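# Move the alphabetically first lettered box into the tote

## Task

Find the box in the office whose top letter is earliest in the alphabet. Place that box, and no other object, inside the tote near the door so that no part of it sticks out past the tote's rim. The robot must not tip over or be left leaning, or the task fails.

## Robot and tools

ROBOT. The robot is a Hello Robot Stretch 3 with a single arm. It has a two-wheeled base, a lift that rides up a mast, and an arm that reaches out to the robot's RIGHT side. The gripper cannot move forward on its own, so drive the base to shift it that way. The base is 0.33 m long and 0.34 m wide with a rounded back. It pivots about the point halfway between the drive wheels, which is 0.05 m behind the front edge. With the arm drawn in and the wrist folded, turning sweeps a circle of radius 0.28 m, and the wrist pokes up to 0.06 m beyond the right side. An unfolded, level wrist reaches outside that circle.

FRAMES. All positions are in metres. The base frame has its origin on the floor between the drive wheels, with x forward, y left and z up. hand_pose is reported in the base frame, at the point where closed fingertips meet. With all wrist joints at zero, that hand frame's x points up, its y points back along the arm toward the mast, and its z points to the robot's rear. The odometry frame is the base frame as it was at the start of the scene. base_odometry counts wheel rotation only, so any slip shows up as travel. Its heading is in rad, from -3.142 to 3.142, positive to the left. turned_by_wheels and turned_by_imu give the turn since the previous result. If the two disagree by more than 0.15 rad, believe turned_by_imu. base_tilt is in degrees, with forward and right positive. It carries a fixed bias of up to about 4 degrees plus noise.

move. One call carries one action. An action has "base", "joints" or both, and may add "speeds", "pace" and "contact_limits". Alternatively an action is {"servos": "reboot"} on its own, which re-enables any servo that shut itself off.
- "base" takes exactly one key, and the value is a relative offset from the base's last reported position. {"translate_m": d} drives straight, forward positive, from -3 to 3 m. {"rotate_rad": d} turns in place, left positive, from -6.4 to 6.4. The base cannot move sideways.
- "joints" is a single object of absolute targets, keyed by joint name. The ranges, with the tolerance for done, are:
  - lift_m: 0 to 1.1 (±0.004).
  - arm_m: 0 to 0.52 (±0.004).
  - wrist_yaw_rad: -1.345 to 4.42 (±0.02). 0 points along the arm, and positive swings toward the front.
  - wrist_pitch_rad: -1.57 to 0.451 (±0.05). 0 is level, and negative tips the fingertips down.
  - wrist_roll_rad: -2.911 to 2.918 (±0.02). At 0 the fingers sit level, side by side.
  - gripper_m: -0.089 to 0.179 (±0.004). Larger is wider. The fingertip gap is about 0.007 m below this value when nearly shut and 0.025 m below it when wide.
  - head_pan_rad: -3.953 to 1.73 (±0.1). 0 faces forward, positive turns left, and -1.57 faces along the arm.
  - head_tilt_rad: -1.53 to 0.419 (±0.1). Negative looks down.
- "pace" is "default" or "max". The top speeds for default/max are translate_m 0.12/0.30 m/s, rotate_rad 0.76/1.90 rad/s, lift_m 0.11/0.15 m/s and arm_m 0.14/0.40 m/s. The base is capped at 0.10 m/s and 0.63 rad/s unless lift_m is below 0.30, arm_m is below 0.03 and wrist_yaw_rad is above 2.54. "speeds" sets a top speed per key instead, no higher than max.
- "contact_limits" must sit next to the command it guards. arm_m, translate_m and rotate_rad each take a motor_effort percentage from 1 to 100. lift_m takes {"down": v} and/or {"up": v}, each 1 to 100, as extra force beyond free motion. Values under about 12 may stop the lift in free air. If left out, the lift uses 32 to 47 down and 21 to 36 up. The base stops on contact only when you give it a limit. When it does, each wheel goes slack by itself, which can make the robot turn.
- "blocking": true (the default) returns once everything has come to rest. false returns within about 0.5 s. A later move replaces only the targets it names. A joint you leave out may keep pushing toward its old target.
- "cameras" lists any of head_camera, nav_camera and wrist_camera. Left out or "all" gives every camera, and [] gives none.

OTHER TOOLS. wait(seconds 0 to 10) commands nothing and returns the state and images. It returns early once motion stops. stop brakes every running motion, and the braked joints report "stopped". They may keep pressing on whatever they touch. zoom_image(camera, region [x0,y0,x1,y1] in pixels, at most 504x504) gives a closer view of that camera's latest image. finished_scene(scene) ends the scene and cannot be undone. The goal must still hold afterwards without the robot.

RESULTS. The "move" line says done, or else the worst status. base_status and joint_status show each motion's outcome: done, moving, off_target (came to rest short and may still push), contact_stop, time_out (a move is cut after 14 s) or torque_fault. The first result that shows a stop you did not command, a refused call or an out-of-range value cancels the later move, wait and finished_scene calls in that reply. An invalid key does not. on_its_own describes unrequested behaviour, such as slack joints or effort outside the rest range. Its "held at" is a target, not a reading. motor_effort is a percentage, with the peak in brackets. Wrist pitch tops out near 45 and roll near 72. lidar_m gives 12 distances in 30-degree sectors: the 1st is ahead, and they run counter-clockwise, so the 4th is left, the 7th behind and the 10th right. The scan plane is 0.17 m above the floor. "-" means nothing was seen, or something is closer than 0.15 m. It misses glass, and the robot can hide sector 5. wrist_depth_mm (45 to 1000) and head_depth_mm (280 to 4000) are 7x7 median depths, with "-" for no reading. head_camera images arrive rotated, so turn them a quarter clockwise to see them upright. nav_camera images need a quarter turn counterclockwise.

GRIPPING. To grasp, command gripper_m below the object's width. To let go, command at least 0.05 above it. Neither the readings nor done prove you are holding something. Send the value again to re-tighten after the stall guard loosens the grip.

CAUTIONS. Before folding (wrist_yaw_rad 3.0) or unfolding the wrist, set lift_m between 0.32 and 0.95, wrist_pitch_rad -0.4 and wrist_roll_rad about 0. Once folded, the lift may go down to 0.25. If wrist_yaw_rad is below -0.4, keep pitch at -0.5 or lower. The wrist and head have no contact stop, and if they push hard they shut off until a reboot. Pushing against something rigid with the gripper above about 0.45 m, or driving while the gripper is caught on something, can tip the robot. If base_tilt shows a lean, back the gripper away. Avoid drops, releasing moving objects, slams, hard hits and heavy pushes. A loose object may occasionally be nudged by an outside force. Thinking time lets the simulation run on while running moves continue.

Each tool is called after "Request:" as name([rows], argument=value, ...), one row to a line, values as JSON.

## Session

Request:
move(joints={"head_pan_rad": 0.6, "head_tilt_rad": -0.35}, pace="max", cameras=["head_camera", "nav_camera"])

Request:
move(joints={"head_pan_rad": -0.9, "head_tilt_rad": -0.35}, pace="max", cameras=["head_camera", "nav_camera"])

Request:
move(joints={"head_pan_rad": -2.4, "head_tilt_rad": -0.35}, pace="max", cameras=["head_camera", "nav_camera"])

Request:
move(joints={"head_pan_rad": -3.9, "head_tilt_rad": -0.35}, pace="max", cameras=["head_camera", "nav_camera"])

Scene clock: 0.80 s.
move: done
base_odometry: x=+0.000 y=+0.000 heading=+0.000
turned_by_wheels: +0.000
turned_by_imu: +0.000
base_tilt: forward=+1.0 right=-0.1
lidar_m: 1.39 2.08 1.11 0.87 0.86 0.92 1.36 1.08 1.14 0.90 0.88 0.95
head_depth_mm: 1695 1797 1923 2029 2154 1781 1492 / 1750 1833 1951 2085 2182 1841 1501 / 1777 1903 2004 2145 2254 1848 1496 / 1842 1960 2077 2220 2319 1853 1481 / 1881 2018 2122 2281 2384 1845 1487 / 1936 2058 2185 2354 2430 1838 1487 / 1973 2101 2248 2437 2419 1829 1482
base_status: not commanded
joint_positions: lift_m=+0.410 arm_m=+0.002 wrist_yaw_rad=+2.888 wrist_pitch_rad=-0.323 wrist_roll_rad=+0.000 gripper_m=+0.037 head_pan_rad=+0.612 head_tilt_rad=-0.349
joint_status: all done
measured_speeds: all 0
motor_effort: left_wheel=-0.2(0.5) right_wheel=+1.8(2.4) lift_m=+26.0(26.5) arm_m=-10.3(10.3) wrist_yaw_rad=+0.7(1.3) wrist_pitch_rad=+2.8(3.1) wrist_roll_rad=+0.8(1.1) gripper_m=+0.3(1.0) head_pan_rad=+1.7(4.1) head_tilt_rad=-1.9(2.2)
hand_pose: x=+0.0377 y=+0.0812 z=+0.4448 quat_wxyz=(+0.201, +0.706, +0.025, +0.678) (m; base frame)
wrist_depth_mm: 128 153 - - - - - / 135 161 - - - - - / 142 156 - - - - - / 151 160 - - - - - / 162 172 - 986 987 993 - / 752 184 128 726 131 783 785 / 652 196 617 653 610 653 659
pictures: head_camera (sideways), nav_camera (sideways)
Images, in order (width x height): head_camera 896x504, nav_camera 672x504.

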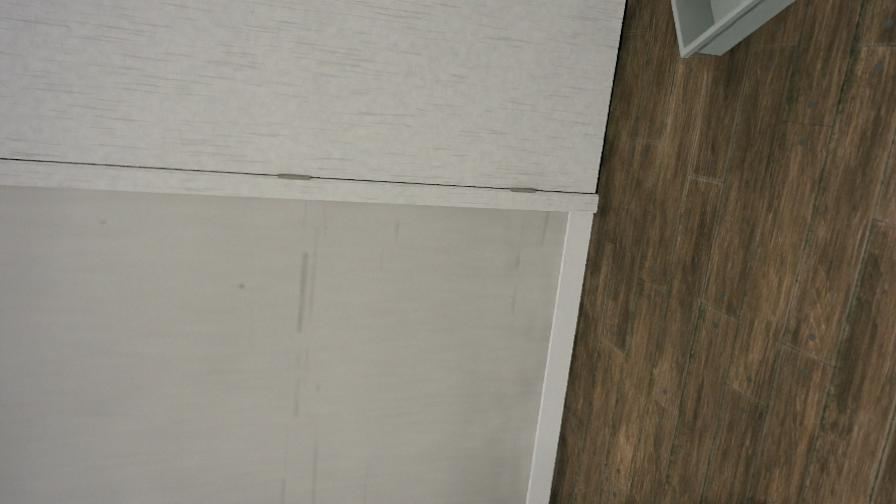

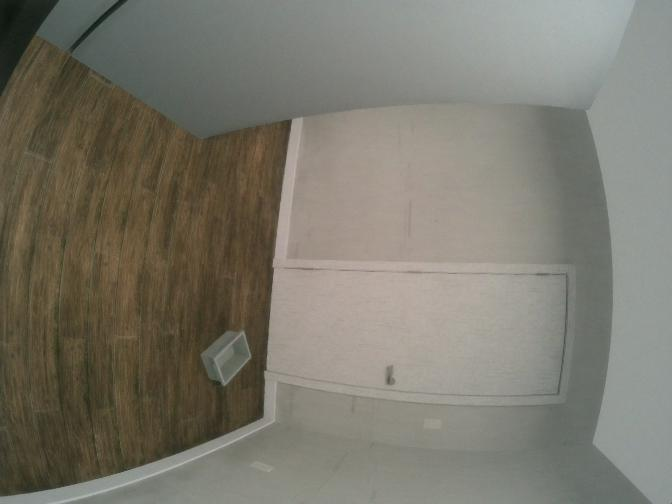

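Scene clock: 1.83 s.
move: done
base_odometry: x=+0.000 y=+0.000 heading=+0.000
turned_by_wheels: +0.000
turned_by_imu: +0.000
base_tilt: forward=+1.1 right=-0.3
lidar_m: 1.39 2.08 1.11 0.87 0.86 0.92 1.36 1.08 1.14 0.89 0.88 0.95
head_depth_mm: 704 744 785 837 891 955 1028 / 724 763 809 860 914 987 1071 / 743 783 834 889 950 1024 1108 / 762 807 859 917 986 1064 1147 / 779 828 884 944 1016 1105 1199 / 806 855 911 984 1057 1153 1249 / 805 881 943 1019 1096 1196 1306
base_status: not commanded
joint_positions: lift_m=+0.410 arm_m=+0.002 wrist_yaw_rad=+2.888 wrist_pitch_rad=-0.323 wrist_roll_rad=+0.000 gripper_m=+0.037 head_pan_rad=-0.925 head_tilt_rad=-0.349
joint_status: all done
measured_speeds: all 0
motor_effort: left_wheel=-0.4(0.4) right_wheel=+1.7(2.6) lift_m=+26.3(26.6) arm_m=-13.3(13.3) wrist_yaw_rad=+0.7(1.1) wrist_pitch_rad=+2.6(3.2) wrist_roll_rad=+0.8(1.1) gripper_m=-0.1(1.4) head_pan_rad=-0.5(4.6) head_tilt_rad=-1.8(6.8)
hand_pose: x=+0.0377 y=+0.0812 z=+0.4448 quat_wxyz=(+0.201, +0.706, +0.025, +0.678) (m; base frame)
wrist_depth_mm: 128 153 - - - - - / 134 161 - - - - - / 142 157 - - - - - / 151 161 - - - - - / 162 172 - 982 997 998 998 / 760 184 128 726 131 790 788 / 645 196 617 662 615 661 653
pictures: head_camera (sideways), nav_camera (sideways)
Images, in order (width x height): head_camera 896x504, nav_camera 672x504.

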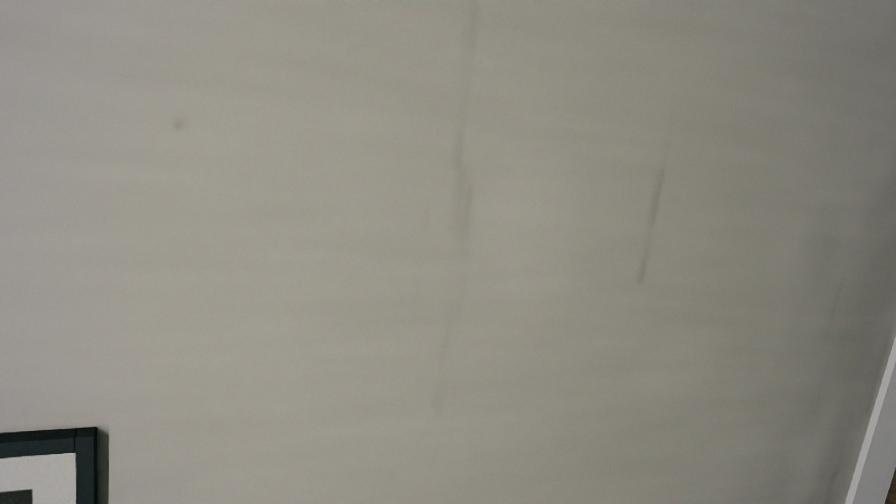

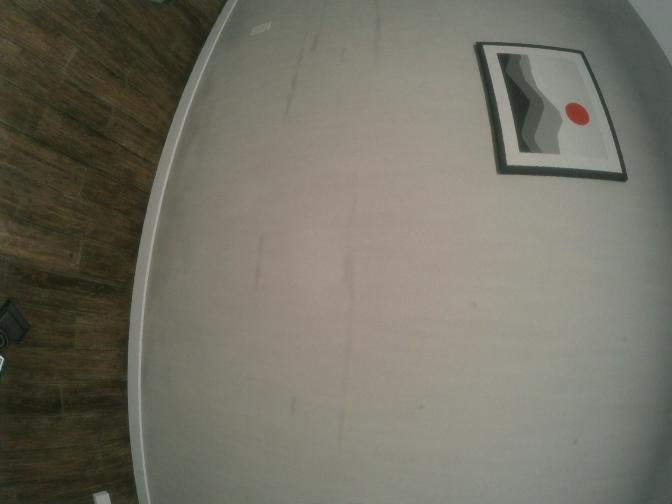

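Scene clock: 2.83 s.
move: done
base_odometry: x=+0.000 y=+0.000 heading=+0.000
turned_by_wheels: +0.000
turned_by_imu: +0.000
base_tilt: forward=+0.8 right=-0.1
lidar_m: 1.39 2.08 1.11 0.87 0.86 0.92 1.36 1.08 1.14 0.89 0.88 0.94
head_depth_mm: 1391 1452 1533 1027 1687 1687 1428 / 1424 1511 1572 1091 1424 1744 1461 / 1483 1565 1627 1092 1853 1737 1451 / 1508 1608 1678 1090 1946 1845 1480 / 1576 1676 1734 1164 1556 1671 1484 / 1514 1562 1609 1246 1817 1784 1449 / 1290 1339 1391 1386 1499 1580 1472
base_status: not commanded
joint_positions: lift_m=+0.410 arm_m=+0.002 wrist_yaw_rad=+2.888 wrist_pitch_rad=-0.323 wrist_roll_rad=+0.000 gripper_m=+0.037 head_pan_rad=-2.446 head_tilt_rad=-0.350
joint_status: all done
measured_speeds: all 0
motor_effort: left_wheel=-0.3(0.5) right_wheel=+1.9(2.4) lift_m=+26.5(26.9) arm_m=-16.0(16.0) wrist_yaw_rad=+0.9(1.4) wrist_pitch_rad=+2.6(3.1) wrist_roll_rad=+0.9(1.0) gripper_m=+0.5(1.1) head_pan_rad=+2.2(4.4) head_tilt_rad=-1.4(3.7)
hand_pose: x=+0.0377 y=+0.0812 z=+0.4448 quat_wxyz=(+0.201, +0.706, +0.025, +0.678) (m; base frame)
wrist_depth_mm: 128 153 - - - - - / 134 161 - - - - - / 142 157 - - - - - / 151 160 - - - - - / 162 172 - 970 996 986 1000 / 756 184 128 738 131 788 793 / 653 195 614 652 612 661 651
pictures: head_camera (sideways), nav_camera (sideways)
Images, in order (width x height): head_camera 896x504, nav_camera 672x504.

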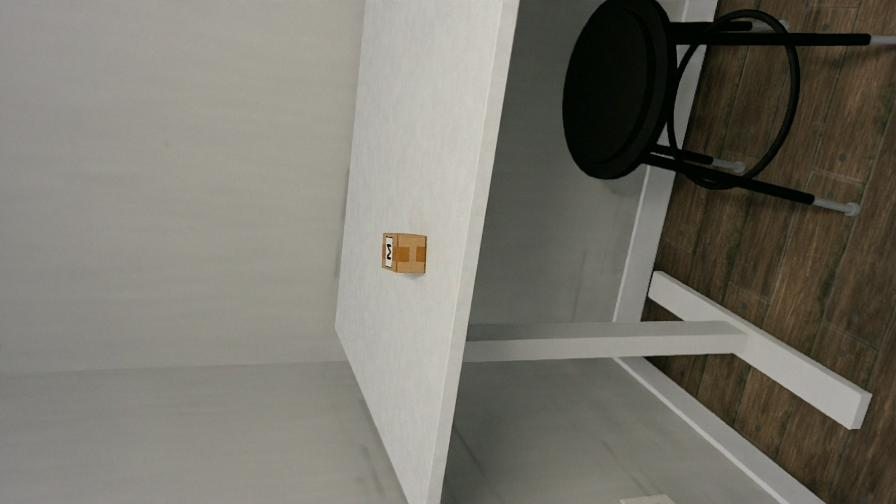

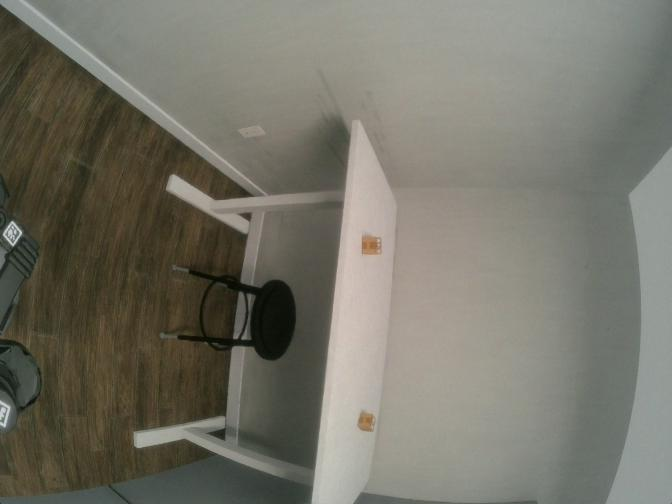

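Scene clock: 3.83 s.
move: done
base_odometry: x=+0.000 y=+0.000 heading=+0.000
turned_by_wheels: +0.000
turned_by_imu: +0.000
base_tilt: forward=+0.9 right=-0.2
lidar_m: 1.39 2.08 1.11 0.87 0.86 0.92 1.36 1.08 1.15 0.90 0.88 0.94
head_depth_mm: - - - - - - - / 731 766 - - - - - / 748 791 839 894 963 1034 1111 / 777 822 876 931 998 1082 1170 / 806 858 917 975 1051 1140 1241 / 842 898 958 1030 1121 1209 1318 / 880 934 1005 1089 1189 1292 1387
base_status: not commanded
joint_positions: lift_m=+0.410 arm_m=+0.002 wrist_yaw_rad=+2.888 wrist_pitch_rad=-0.323 wrist_roll_rad=+0.000 gripper_m=+0.037 head_pan_rad=-3.954 head_tilt_rad=-0.350
joint_status: all done
measured_speeds: all 0
motor_effort: left_wheel=-0.2(0.5) right_wheel=+1.8(2.4) lift_m=+26.5(27.0) arm_m=-18.8(18.8) wrist_yaw_rad=+0.8(1.1) wrist_pitch_rad=+2.9(3.1) wrist_roll_rad=+0.7(1.0) gripper_m=-0.3(1.2) head_pan_rad=+3.6(5.4) head_tilt_rad=-1.8(3.7)
hand_pose: x=+0.0377 y=+0.0812 z=+0.4448 quat_wxyz=(+0.201, +0.706, +0.025, +0.678) (m; base frame)
wrist_depth_mm: 128 153 - - - - - / 134 161 - - - - - / 142 157 - - - - - / 151 161 - - - - - / 162 172 - 983 988 989 999 / 758 184 128 725 131 783 800 / 657 196 616 651 616 660 660
pictures: head_camera (sideways), nav_camera (sideways)
Images, in order (width x height): head_camera 896x504, nav_camera 672x504.

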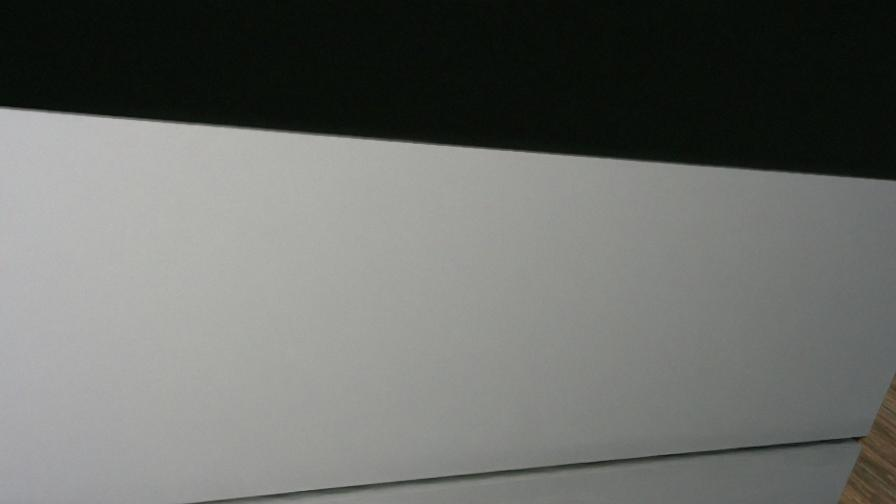

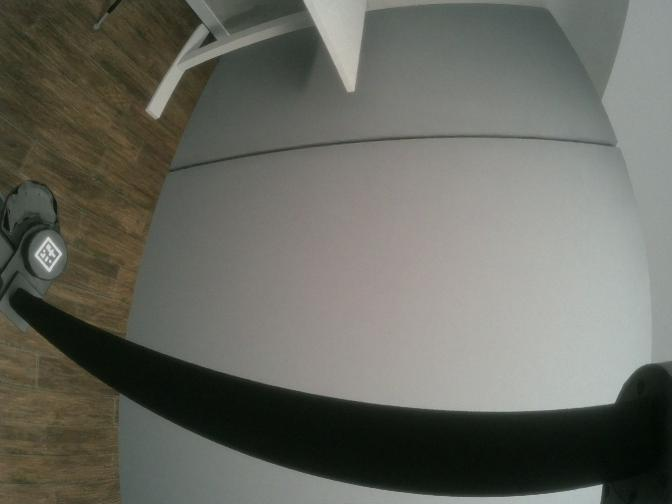

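Request:
move(joints={"head_pan_rad": -2.85, "head_tilt_rad": -0.35}, pace="max", cameras=["head_camera"])

Request:
zoom_image(camera="head_camera", region=[360, 100, 460, 240])

Request:
zoom_image(camera="head_camera", region=[360, 360, 460, 504])

Scene clock: 13.77 s.
move: done
base_odometry: x=+0.000 y=+0.000 heading=+0.000
turned_by_wheels: +0.000
turned_by_imu: +0.001
base_tilt: forward=+1.1 right=+0.0
lidar_m: 1.39 2.08 1.11 0.87 0.86 0.92 1.36 1.08 1.14 0.90 0.88 0.95
head_depth_mm: 1457 1543 1596 1096 1867 1696 1495 / 1454 1531 1582 1094 1864 1874 1493 / 1442 1528 1595 1091 1858 1859 1496 / 1430 1519 1593 1079 1810 1735 1463 / 1428 1510 1591 1071 1402 1786 1500 / 1420 1510 1578 1073 1781 1704 1449 / 1414 1505 1570 1061 1839 1840 1479
base_status: not commanded
joint_positions: lift_m=+0.410 arm_m=+0.002 wrist_yaw_rad=+2.888 wrist_pitch_rad=-0.323 wrist_roll_rad=+0.000 gripper_m=+0.037 head_pan_rad=-2.825 head_tilt_rad=-0.350
joint_status: all done
measured_speeds: all 0
motor_effort: left_wheel=-0.4(0.5) right_wheel=+2.3(2.7) lift_m=+27.7(27.9) arm_m=-23.0(23.9) wrist_yaw_rad=+0.4(1.2) wrist_pitch_rad=+2.6(3.2) wrist_roll_rad=+0.8(1.1) gripper_m=+0.0(1.1) head_pan_rad=-0.5(5.5) head_tilt_rad=-1.7(3.1)
hand_pose: x=+0.0377 y=+0.0812 z=+0.4448 quat_wxyz=(+0.201, +0.706, +0.025, +0.678) (m; base frame)
wrist_depth_mm: 128 154 - - - - - / 134 161 - - - - - / 142 156 - - - - - / 151 161 - - - - - / 162 172 - 989 987 - - / 746 184 128 727 131 799 780 / 656 196 615 651 622 656 660
pictures: head_camera (sideways)
Images, in order (width x height): head_camera 896x504.

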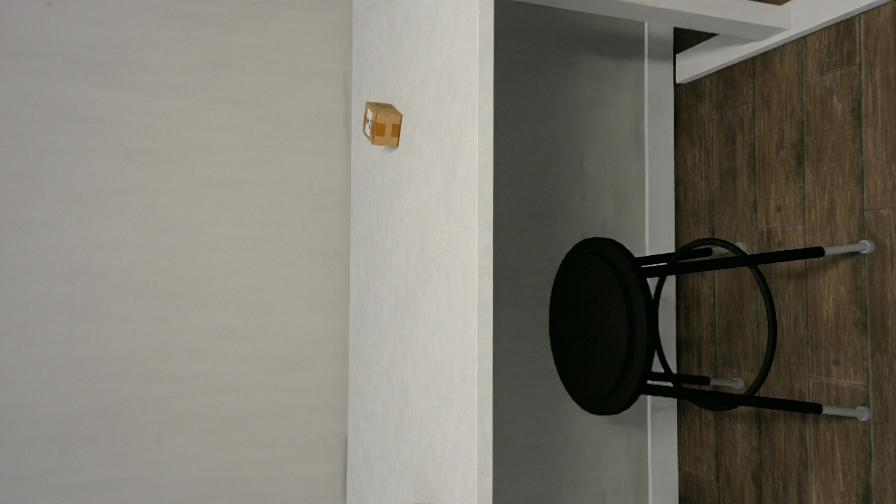

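Scaled by 3.600 from the camera's 896x504 image, which has a finer 1280x720 frame.

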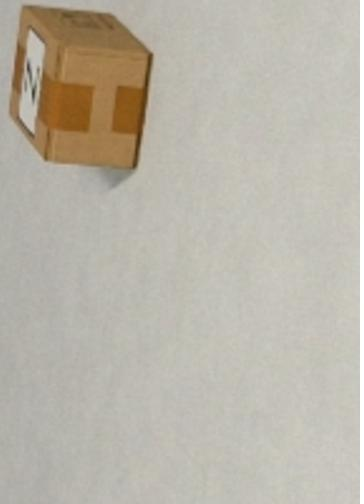

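Scaled by 3.500 from the camera's 896x504 image, which has a finer 1280x720 frame.

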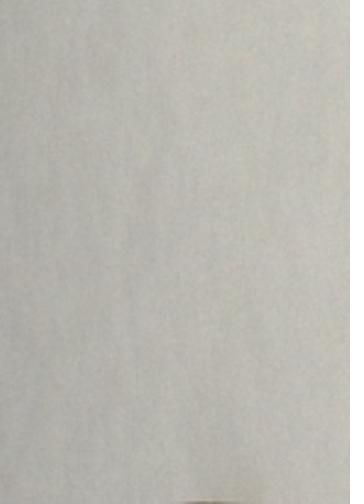

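Request:
move(base={"rotate_rad": 0.707}, joints={"lift_m": 0.285, "head_pan_rad": -0.45, "head_tilt_rad": -0.6}, pace="max", cameras=["head_camera", "nav_camera"])

Request:
move(base={"translate_m": 1.0}, joints={"head_pan_rad": 1.1, "head_tilt_rad": -0.35}, pace="max", cameras=["nav_camera"])

Scene clock: 32.60 s.
move: done
base_odometry: x=+0.000 y=+0.000 heading=+0.707
turned_by_wheels: +0.707
turned_by_imu: +0.704
base_tilt: forward=+1.1 right=-0.1
lidar_m: 2.08 0.99 0.86 0.86 1.00 1.08 1.12 1.01 0.88 0.89 1.03 1.82
head_depth_mm: 1836 1985 2153 2061 1775 1467 1251 / 1802 1996 2216 2214 1762 1448 1255 / 1781 1968 2202 2226 1743 1451 1248 / 1781 1961 2158 2197 1757 1464 1243 / 1742 1922 2149 2199 1760 1454 1251 / 1733 1914 2136 2191 1757 1452 1251 / 1725 1906 2121 2201 1748 1459 1244
base_status: done
joint_positions: lift_m=+0.285 arm_m=+0.002 wrist_yaw_rad=+2.888 wrist_pitch_rad=-0.324 wrist_roll_rad=+0.000 gripper_m=+0.037 head_pan_rad=-0.434 head_tilt_rad=-0.603
joint_status: all done
measured_speeds: translate_m=+0.000 rotate_rad=+0.000 lift_m=+0.000 arm_m=+0.000 wrist_yaw_rad=+0.000 wrist_pitch_rad=+0.000 wrist_roll_rad=+0.000 head_pan_rad=-0.024 head_tilt_rad=+0.000
motor_effort: left_wheel=-9.4(15.3) right_wheel=+8.8(14.9) lift_m=+22.5(26.4) arm_m=-22.5(23.6) wrist_yaw_rad=+0.9(1.3) wrist_pitch_rad=+2.8(3.3) wrist_roll_rad=+0.8(1.1) gripper_m=-0.5(1.5) head_pan_rad=-3.3(5.1) head_tilt_rad=-0.1(7.5)
hand_pose: x=+0.0376 y=+0.0810 z=+0.3193 quat_wxyz=(+0.202, +0.706, +0.025, +0.678) (m; base frame)
wrist_depth_mm: 128 140 - - 832 - - / 134 145 - - - - - / 142 149 - - 977 - - / 151 161 939 941 936 932 951 / 168 174 793 755 751 764 763 / 582 184 128 558 131 604 608 / 502 195 474 503 473 505 504
pictures: head_camera (sideways), nav_camera (sideways)
Images, in order (width x height): head_camera 896x504, nav_camera 672x504.

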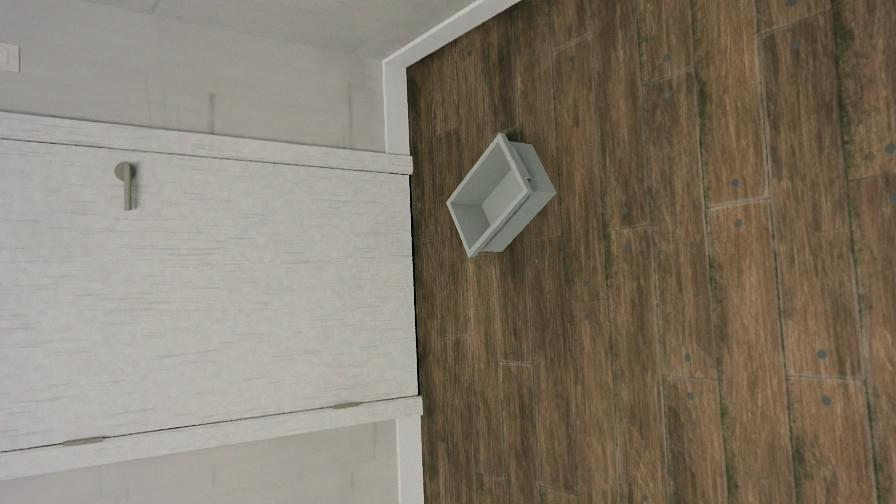

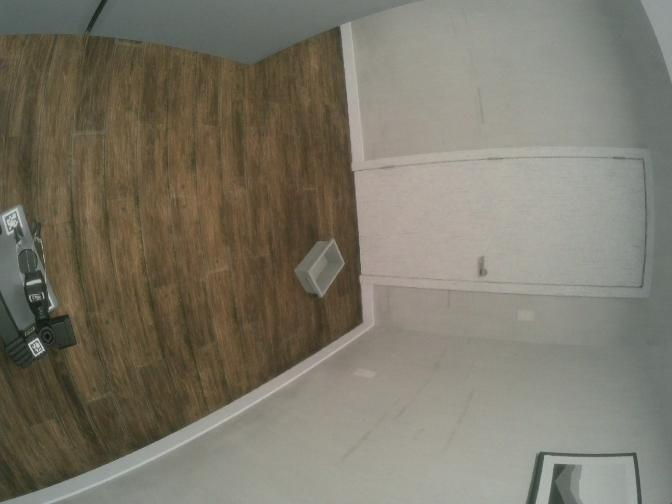

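Scene clock: 37.27 s.
move: done
base_odometry: x=+0.761 y=+0.649 heading=+0.707
turned_by_wheels: +0.000
turned_by_imu: +0.000
base_tilt: forward=+0.9 right=-0.1
lidar_m: 1.11 1.33 0.59 0.59 0.68 1.20 2.11 1.32 1.15 1.15 1.29 1.12
head_depth_mm: 2418 2418 2486 2505 2360 1855 1499 / 3120 3172 3241 3251 2474 1860 1489 / 486 516 552 592 648 1672 1408 / 479 509 542 580 622 675 732 / 474 502 534 572 613 664 722 / 469 496 529 564 603 653 706 / 463 490 522 555 596 642 694
base_status: done
joint_positions: lift_m=+0.285 arm_m=+0.002 wrist_yaw_rad=+2.888 wrist_pitch_rad=-0.324 wrist_roll_rad=+0.000 gripper_m=+0.037 head_pan_rad=+1.101 head_tilt_rad=-0.350
joint_status: all done
measured_speeds: all 0
motor_effort: left_wheel=+4.9(12.6) right_wheel=+0.0(16.5) lift_m=+26.0(26.1) arm_m=-18.8(22.5) wrist_yaw_rad=+1.2(1.2) wrist_pitch_rad=+3.0(3.4) wrist_roll_rad=+0.8(1.1) gripper_m=-0.4(1.3) head_pan_rad=-3.1(5.3) head_tilt_rad=+2.4(5.9)
hand_pose: x=+0.0376 y=+0.0810 z=+0.3193 quat_wxyz=(+0.202, +0.706, +0.025, +0.678) (m; base frame)
wrist_depth_mm: 129 140 - - - - - / 134 145 - - - - - / 142 149 - - - - - / 151 158 - - - - - / 169 172 715 160 768 766 763 / 576 184 128 560 131 606 607 / 503 196 476 503 472 504 502
pictures: nav_camera (sideways)
Images, in order (width x height): nav_camera 672x504.

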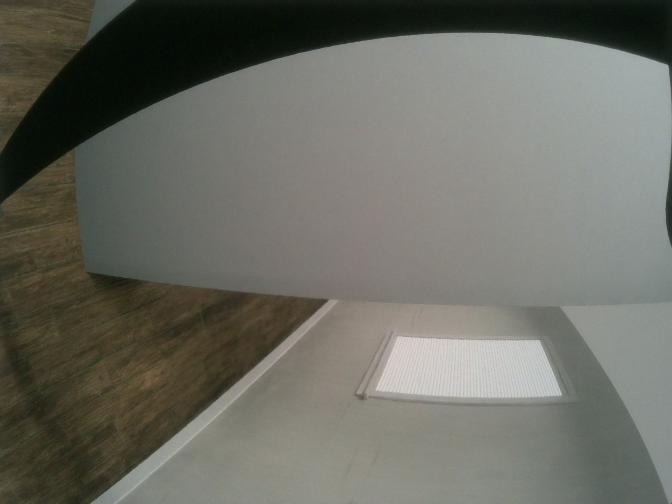

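Request:
move(base={"translate_m": 0.66}, joints={"head_pan_rad": 0.6}, pace="max", cameras=[])

Request:
move(base={"rotate_rad": 1.30}, joints={"head_pan_rad": 0.1}, pace="max", cameras=["head_camera", "nav_camera"])

Scene clock: 48.63 s.
move: done
base_odometry: x=+1.263 y=+1.078 heading=+0.707
turned_by_wheels: +0.000
turned_by_imu: +0.000
base_tilt: forward=+0.9 right=-0.2
lidar_m: 0.51 0.59 1.03 0.91 0.67 0.84 2.63 1.53 1.33 0.95 0.56 0.48
head_depth_mm: 502 524 545 568 595 623 656 / 554 576 605 633 667 702 744 / 614 644 676 717 760 807 855 / 689 729 774 824 875 943 1014 / 784 838 898 965 1043 1130 1245 / 915 989 1071 1168 1289 1422 1444 / 1096 1207 1302 1450 1664 1749 1477
base_status: done
joint_positions: lift_m=+0.285 arm_m=+0.002 wrist_yaw_rad=+2.888 wrist_pitch_rad=-0.324 wrist_roll_rad=+0.000 gripper_m=+0.037 head_pan_rad=+0.598 head_tilt_rad=-0.350
joint_status: all done
measured_speeds: all 0
motor_effort: left_wheel=+4.4(13.2) right_wheel=-0.3(14.1) lift_m=+27.5(30.3) arm_m=-13.4(16.6) wrist_yaw_rad=+1.3(1.3) wrist_pitch_rad=+3.2(3.4) wrist_roll_rad=+0.8(1.1) gripper_m=+0.2(1.4) head_pan_rad=+2.4(4.4) head_tilt_rad=+2.3(4.4)
hand_pose: x=+0.0376 y=+0.0810 z=+0.3193 quat_wxyz=(+0.202, +0.706, +0.025, +0.678) (m; base frame)
wrist_depth_mm: 128 - - - - - - / 134 890 - - - - - / 142 173 - - - - - / 151 162 997 995 - 934 - / 162 173 787 755 757 752 - / 577 185 128 558 131 609 562 / 505 196 471 506 475 504 505
pictures: none
No camera images: "cameras" was empty.

Scene clock: 50.57 s.
move: done
base_odometry: x=+1.263 y=+1.078 heading=+2.006
turned_by_wheels: +1.300
turned_by_imu: +1.294
base_tilt: forward=+1.0 right=-0.1
lidar_m: 1.87 0.66 0.62 1.52 1.91 1.38 1.33 0.70 0.50 0.49 0.52 0.71
head_depth_mm: 2865 2951 2965 2722 2342 1878 1493 / 2938 3057 3285 3371 2457 1856 1500 / 2887 3130 3293 3394 2447 1864 1492 / 2934 3135 3317 3373 2421 1845 1484 / 3007 3148 3395 3584 2444 1847 1485 / 3065 3211 3438 3570 2408 1852 1482 / 3086 3255 3493 3539 2323 1718 1153
base_status: done
joint_positions: lift_m=+0.285 arm_m=+0.002 wrist_yaw_rad=+2.888 wrist_pitch_rad=-0.324 wrist_roll_rad=+0.000 gripper_m=+0.037 head_pan_rad=+0.094 head_tilt_rad=-0.350
joint_status: all done
measured_speeds: all 0
motor_effort: left_wheel=-9.9(16.7) right_wheel=+8.3(17.8) lift_m=+22.9(27.9) arm_m=-23.3(23.3) wrist_yaw_rad=+0.3(1.5) wrist_pitch_rad=+3.1(3.5) wrist_roll_rad=+0.9(1.1) gripper_m=+0.0(1.2) head_pan_rad=+0.2(4.7) head_tilt_rad=+2.1(4.4)
hand_pose: x=+0.0376 y=+0.0810 z=+0.3193 quat_wxyz=(+0.202, +0.706, +0.025, +0.678) (m; base frame)
wrist_depth_mm: 129 - - - - - - / 134 - - - - - - / 142 - - - - - - / 151 169 - - - - 947 / 169 174 795 758 719 729 757 / 576 184 128 562 131 608 605 / 501 197 472 504 473 508 503
pictures: head_camera (sideways), nav_camera (sideways)
Images, in order (width x height): head_camera 896x504, nav_camera 672x504.

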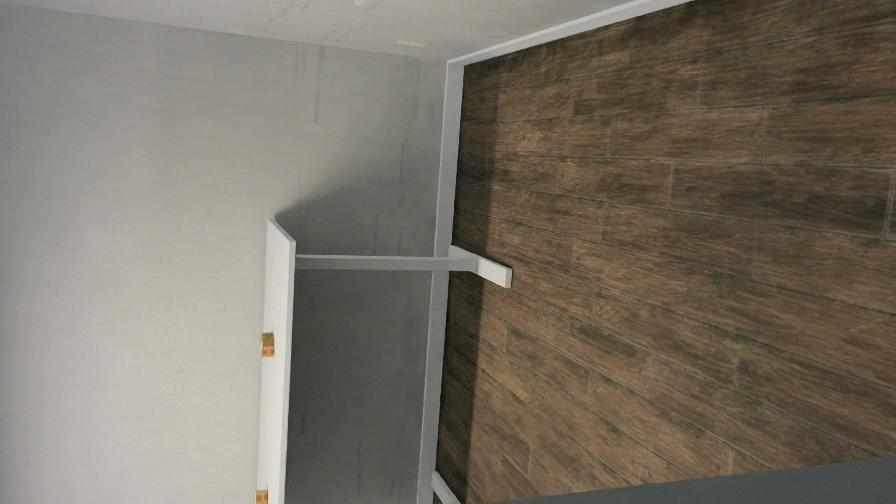

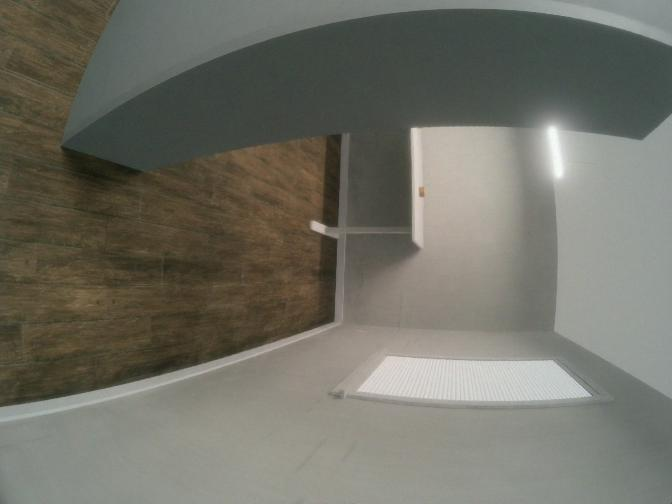

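Request:
move(base={"translate_m": 1.07}, joints={"head_pan_rad": 1.0}, pace="max", cameras=[])

Request:
move(base={"rotate_rad": 0.89}, joints={"head_pan_rad": 0.7}, pace="max", cameras=["head_camera", "nav_camera"])

Scene clock: 74.40 s.
move: done
base_odometry: x=+0.811 y=+2.048 heading=+2.006
turned_by_wheels: +0.000
turned_by_imu: +0.000
base_tilt: forward=+0.9 right=-0.2
lidar_m: 1.82 1.99 3.15 1.37 0.58 0.66 1.97 0.71 0.51 0.49 0.51 0.69
head_depth_mm: 2758 2865 2885 3053 2474 1866 1497 / 3093 3189 3348 3345 2455 1855 1494 / 3390 3508 3711 3597 2468 1847 1498 / 3269 3484 3679 3649 2411 1852 1490 / 3051 3254 3411 3345 2444 1832 1480 / 2933 3084 3227 3342 2423 1826 1482 / 2802 2963 3080 3273 2423 1835 1469
base_status: done
joint_positions: lift_m=+0.285 arm_m=+0.002 wrist_yaw_rad=+2.888 wrist_pitch_rad=-0.324 wrist_roll_rad=+0.000 gripper_m=+0.037 head_pan_rad=+1.001 head_tilt_rad=-0.350
joint_status: all done
measured_speeds: all 0
motor_effort: left_wheel=+3.2(14.2) right_wheel=+1.4(16.1) lift_m=+27.1(30.6) arm_m=-22.1(23.3) wrist_yaw_rad=+0.5(1.3) wrist_pitch_rad=+3.0(3.6) wrist_roll_rad=+0.8(1.1) gripper_m=+0.2(1.2) head_pan_rad=-2.1(4.6) head_tilt_rad=+0.6(2.6)
hand_pose: x=+0.0376 y=+0.0810 z=+0.3193 quat_wxyz=(+0.202, +0.706, +0.025, +0.678) (m; base frame)
wrist_depth_mm: 128 - - - - - - / 134 - - - - - - / 142 - - - - - - / 151 167 990 - - - - / 162 173 794 757 757 761 759 / - 185 128 558 131 609 605 / 506 197 472 505 474 502 511
pictures: none
No camera images: "cameras" was empty.

Scene clock: 76.07 s.
move: done
base_odometry: x=+0.811 y=+2.048 heading=+2.896
turned_by_wheels: +0.890
turned_by_imu: +0.887
base_tilt: forward=+0.8 right=-0.2
lidar_m: 2.59 2.80 0.51 0.58 2.39 0.87 0.55 0.49 0.50 0.60 1.16 1.98
head_depth_mm: 2756 2926 3028 3240 2488 1846 1492 / 2785 2952 3069 3288 2475 1873 1493 / 2780 2990 3073 3257 2458 1859 1487 / 2758 2937 3111 3190 2461 1840 1480 / 1238 1270 1341 1420 1479 1630 1440 / 995 1220 1293 976 1445 1092 958 / 701 1226 1294 874 651 1021 625
base_status: done
joint_positions: lift_m=+0.285 arm_m=+0.002 wrist_yaw_rad=+2.888 wrist_pitch_rad=-0.324 wrist_roll_rad=+0.000 gripper_m=+0.037 head_pan_rad=+0.692 head_tilt_rad=-0.350
joint_status: all done
measured_speeds: all 0
motor_effort: left_wheel=-8.1(15.6) right_wheel=+7.4(16.9) lift_m=+22.1(27.3) arm_m=-23.4(23.7) wrist_yaw_rad=+1.1(1.3) wrist_pitch_rad=+3.1(3.4) wrist_roll_rad=+0.8(1.1) gripper_m=+0.3(1.2) head_pan_rad=+1.5(4.3) head_tilt_rad=+1.1(2.2)
hand_pose: x=+0.0376 y=+0.0810 z=+0.3193 quat_wxyz=(+0.202, +0.706, +0.025, +0.678) (m; base frame)
wrist_depth_mm: 128 - 760 - - - - / 134 - - - - - - / 142 - - - - - - / 151 169 1000 - 898 - - / 169 174 797 160 725 758 771 / 580 184 128 565 131 604 609 / 501 197 472 509 473 503 508
pictures: head_camera (sideways), nav_camera (sideways)
Images, in order (width x height): head_camera 896x504, nav_camera 672x504.

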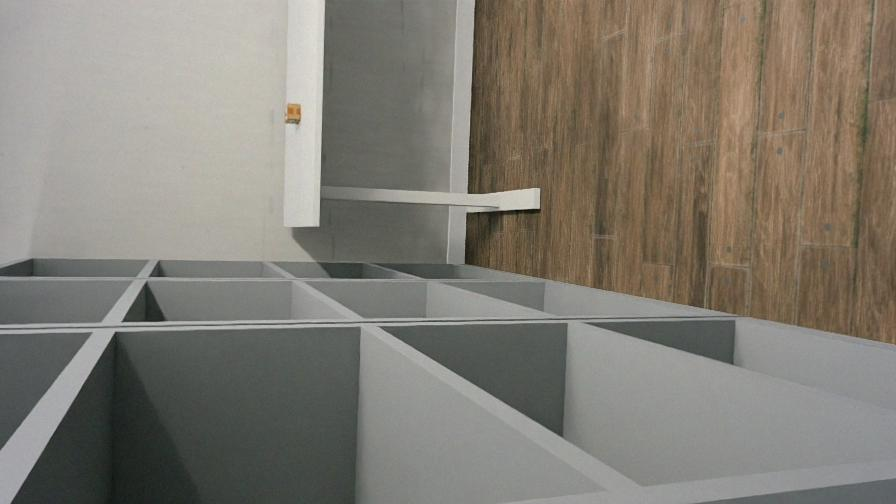

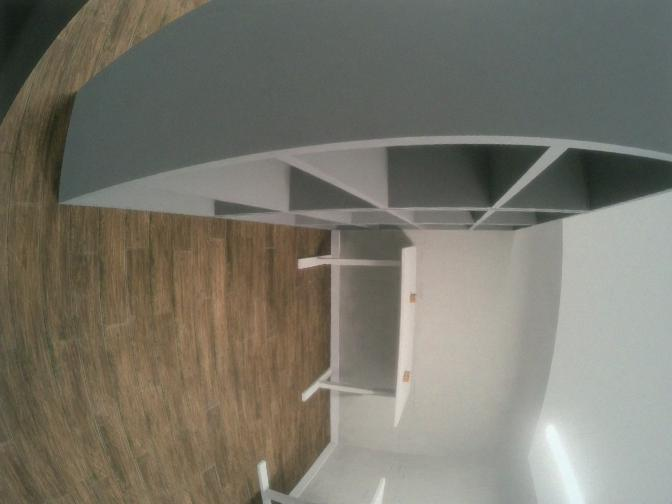

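Request:
move(base={"rotate_rad": 0.05}, joints={"head_pan_rad": -1.1}, pace="max", cameras=[])

Request:
move(base={"translate_m": 1.85}, joints={"head_pan_rad": -1.08, "head_tilt_rad": -0.35}, pace="max", cameras=["head_camera", "nav_camera"])

Request:
move(joints={"head_pan_rad": 1.0}, pace="max", cameras=["head_camera", "nav_camera"])

Scene clock: 90.63 s.
move: done
base_odometry: x=+0.811 y=+2.048 heading=+2.946
turned_by_wheels: +0.050
turned_by_imu: +0.050
base_tilt: forward=+1.1 right=+0.0
lidar_m: 2.59 2.30 0.51 0.60 2.40 0.81 0.53 0.49 0.50 0.62 1.30 1.98
head_depth_mm: 988 996 1015 1032 1018 1075 1099 / 1274 1292 1313 1329 1361 1395 1385 / 1747 1791 1822 1871 1909 1783 1500 / 2055 2190 2305 2454 2475 1854 1493 / 2008 2146 2303 2426 2433 1825 1476 / 1998 2110 2242 2417 2392 1837 1479 / 1972 2075 2201 2391 2414 1831 1475
base_status: done
joint_positions: lift_m=+0.285 arm_m=+0.002 wrist_yaw_rad=+2.888 wrist_pitch_rad=-0.324 wrist_roll_rad=+0.000 gripper_m=+0.037 head_pan_rad=-1.137 head_tilt_rad=-0.350
joint_status: all done
measured_speeds: all 0
motor_effort: left_wheel=-7.9(15.3) right_wheel=+7.4(12.8) lift_m=+22.3(22.3) arm_m=-20.1(21.0) wrist_yaw_rad=+0.9(1.2) wrist_pitch_rad=+2.8(3.5) wrist_roll_rad=+0.8(1.0) gripper_m=-0.2(0.9) head_pan_rad=+1.0(5.6) head_tilt_rad=+1.7(2.0)
hand_pose: x=+0.0376 y=+0.0810 z=+0.3193 quat_wxyz=(+0.202, +0.706, +0.025, +0.678) (m; base frame)
wrist_depth_mm: 128 - - - - - - / 134 - - - - - - / 142 - - - - - - / 151 169 - - 865 995 - / 168 174 790 679 731 755 755 / 576 185 128 559 131 606 615 / 503 197 470 502 473 510 504
pictures: none
No camera images: "cameras" was empty.

Scene clock: 98.23 s.
move: done
base_odometry: x=-1.003 y=+2.408 heading=+2.945
turned_by_wheels: +0.000
turned_by_imu: -0.002
base_tilt: forward=+1.0 right=-0.2
lidar_m: 1.59 1.39 1.67 1.56 1.32 1.63 2.13 1.96 1.98 1.25 1.26 0.85
head_depth_mm: 1091 1161 1235 1023 684 575 1498 / 1088 1160 1221 1015 680 573 1491 / 1075 1137 1214 1015 677 569 1496 / 1067 1133 1203 1000 674 568 1488 / 1055 1120 1194 995 672 545 1483 / 1046 1108 1180 989 670 543 1490 / 1033 1100 1166 981 666 541 1368
base_status: done
joint_positions: lift_m=+0.285 arm_m=+0.002 wrist_yaw_rad=+2.888 wrist_pitch_rad=-0.324 wrist_roll_rad=+0.000 gripper_m=+0.037 head_pan_rad=-1.080 head_tilt_rad=-0.350
joint_status: all done
measured_speeds: all 0
motor_effort: left_wheel=-2.0(15.9) right_wheel=+6.7(14.4) lift_m=+27.6(30.8) arm_m=-15.7(20.3) wrist_yaw_rad=+0.6(1.2) wrist_pitch_rad=+3.3(3.5) wrist_roll_rad=+0.8(1.1) gripper_m=+0.2(1.3) head_pan_rad=+2.2(4.5) head_tilt_rad=-0.2(1.6)
hand_pose: x=+0.0376 y=+0.0810 z=+0.3193 quat_wxyz=(+0.202, +0.706, +0.025, +0.678) (m; base frame)
wrist_depth_mm: 128 - - - - - - / 134 - - - - - - / 142 - - - - - - / 151 169 - - - - - / 169 174 793 759 756 762 764 / 579 185 128 563 131 611 605 / 500 196 475 505 477 508 513
pictures: head_camera (sideways), nav_camera (sideways)
Images, in order (width x height): head_camera 896x504, nav_camera 672x504.

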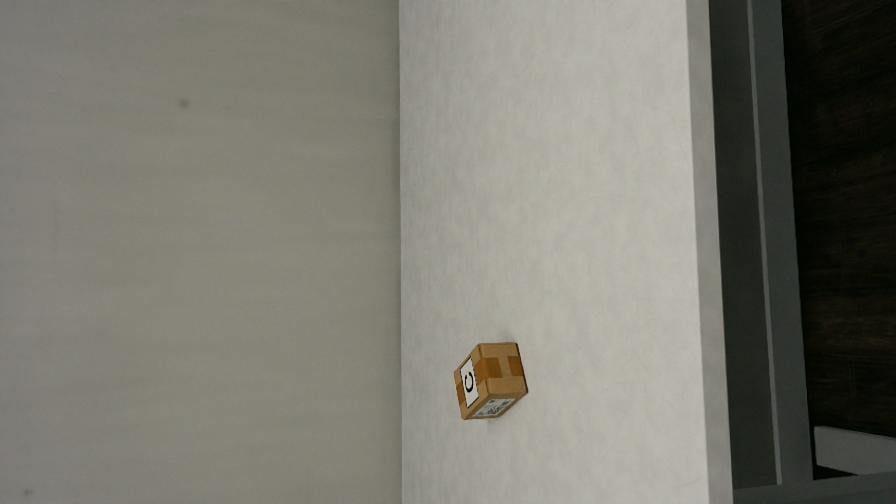

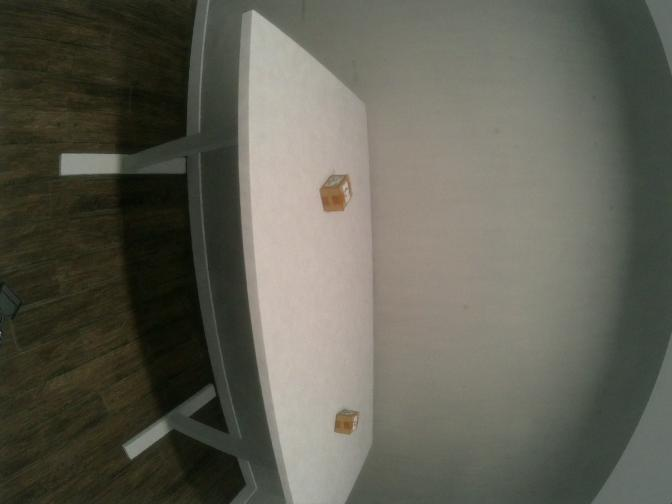

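Scene clock: 99.37 s.
move: done
base_odometry: x=-1.003 y=+2.408 heading=+2.945
turned_by_wheels: +0.000
turned_by_imu: +0.000
base_tilt: forward=+1.0 right=-0.1
lidar_m: 1.58 1.38 1.67 1.56 1.32 1.63 2.12 1.95 1.98 1.25 1.26 0.85
head_depth_mm: 1525 1599 1668 1157 1898 1854 1497 / 1578 1668 1755 1234 1983 1858 1496 / 1650 1747 1820 1318 2113 1843 1479 / 1731 1830 1903 1432 2206 1840 1488 / 1812 1918 1952 1424 2314 1840 1480 / 1868 1984 2062 1723 2169 1787 1492 / 1932 2056 2139 1976 2280 1816 1473
base_status: not commanded
joint_positions: lift_m=+0.285 arm_m=+0.002 wrist_yaw_rad=+2.888 wrist_pitch_rad=-0.324 wrist_roll_rad=+0.000 gripper_m=+0.037 head_pan_rad=+1.049 head_tilt_rad=-0.350
joint_status: all done
measured_speeds: all 0
motor_effort: left_wheel=-1.8(1.9) right_wheel=+6.5(6.9) lift_m=+24.6(27.3) arm_m=-14.7(15.5) wrist_yaw_rad=+1.0(1.2) wrist_pitch_rad=+3.0(3.3) wrist_roll_rad=+0.9(1.2) gripper_m=-0.5(1.1) head_pan_rad=-3.0(4.5) head_tilt_rad=-0.1(1.0)
hand_pose: x=+0.0376 y=+0.0810 z=+0.3193 quat_wxyz=(+0.202, +0.706, +0.025, +0.678) (m; base frame)
wrist_depth_mm: 128 - - - - - - / 134 - - - - - - / 142 - - - - - - / 151 169 984 - - - - / 169 174 790 766 764 765 761 / 576 184 128 562 131 607 605 / 506 197 472 506 475 504 510
pictures: head_camera (sideways), nav_camera (sideways)
Images, in order (width x height): head_camera 896x504, nav_camera 672x504.

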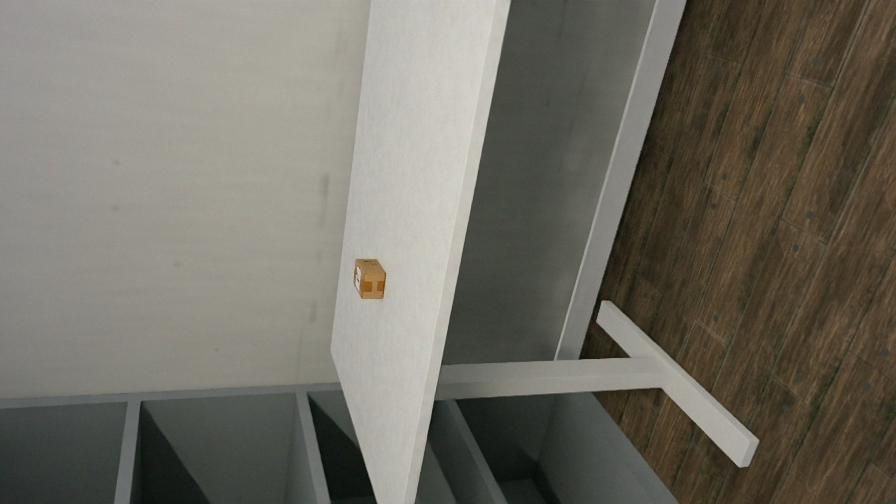

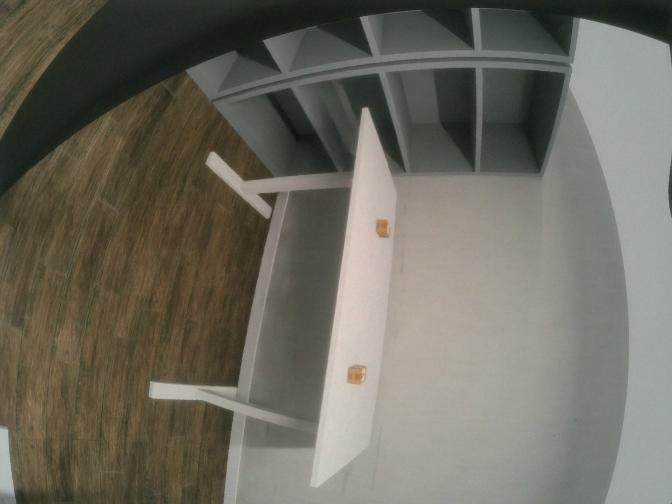

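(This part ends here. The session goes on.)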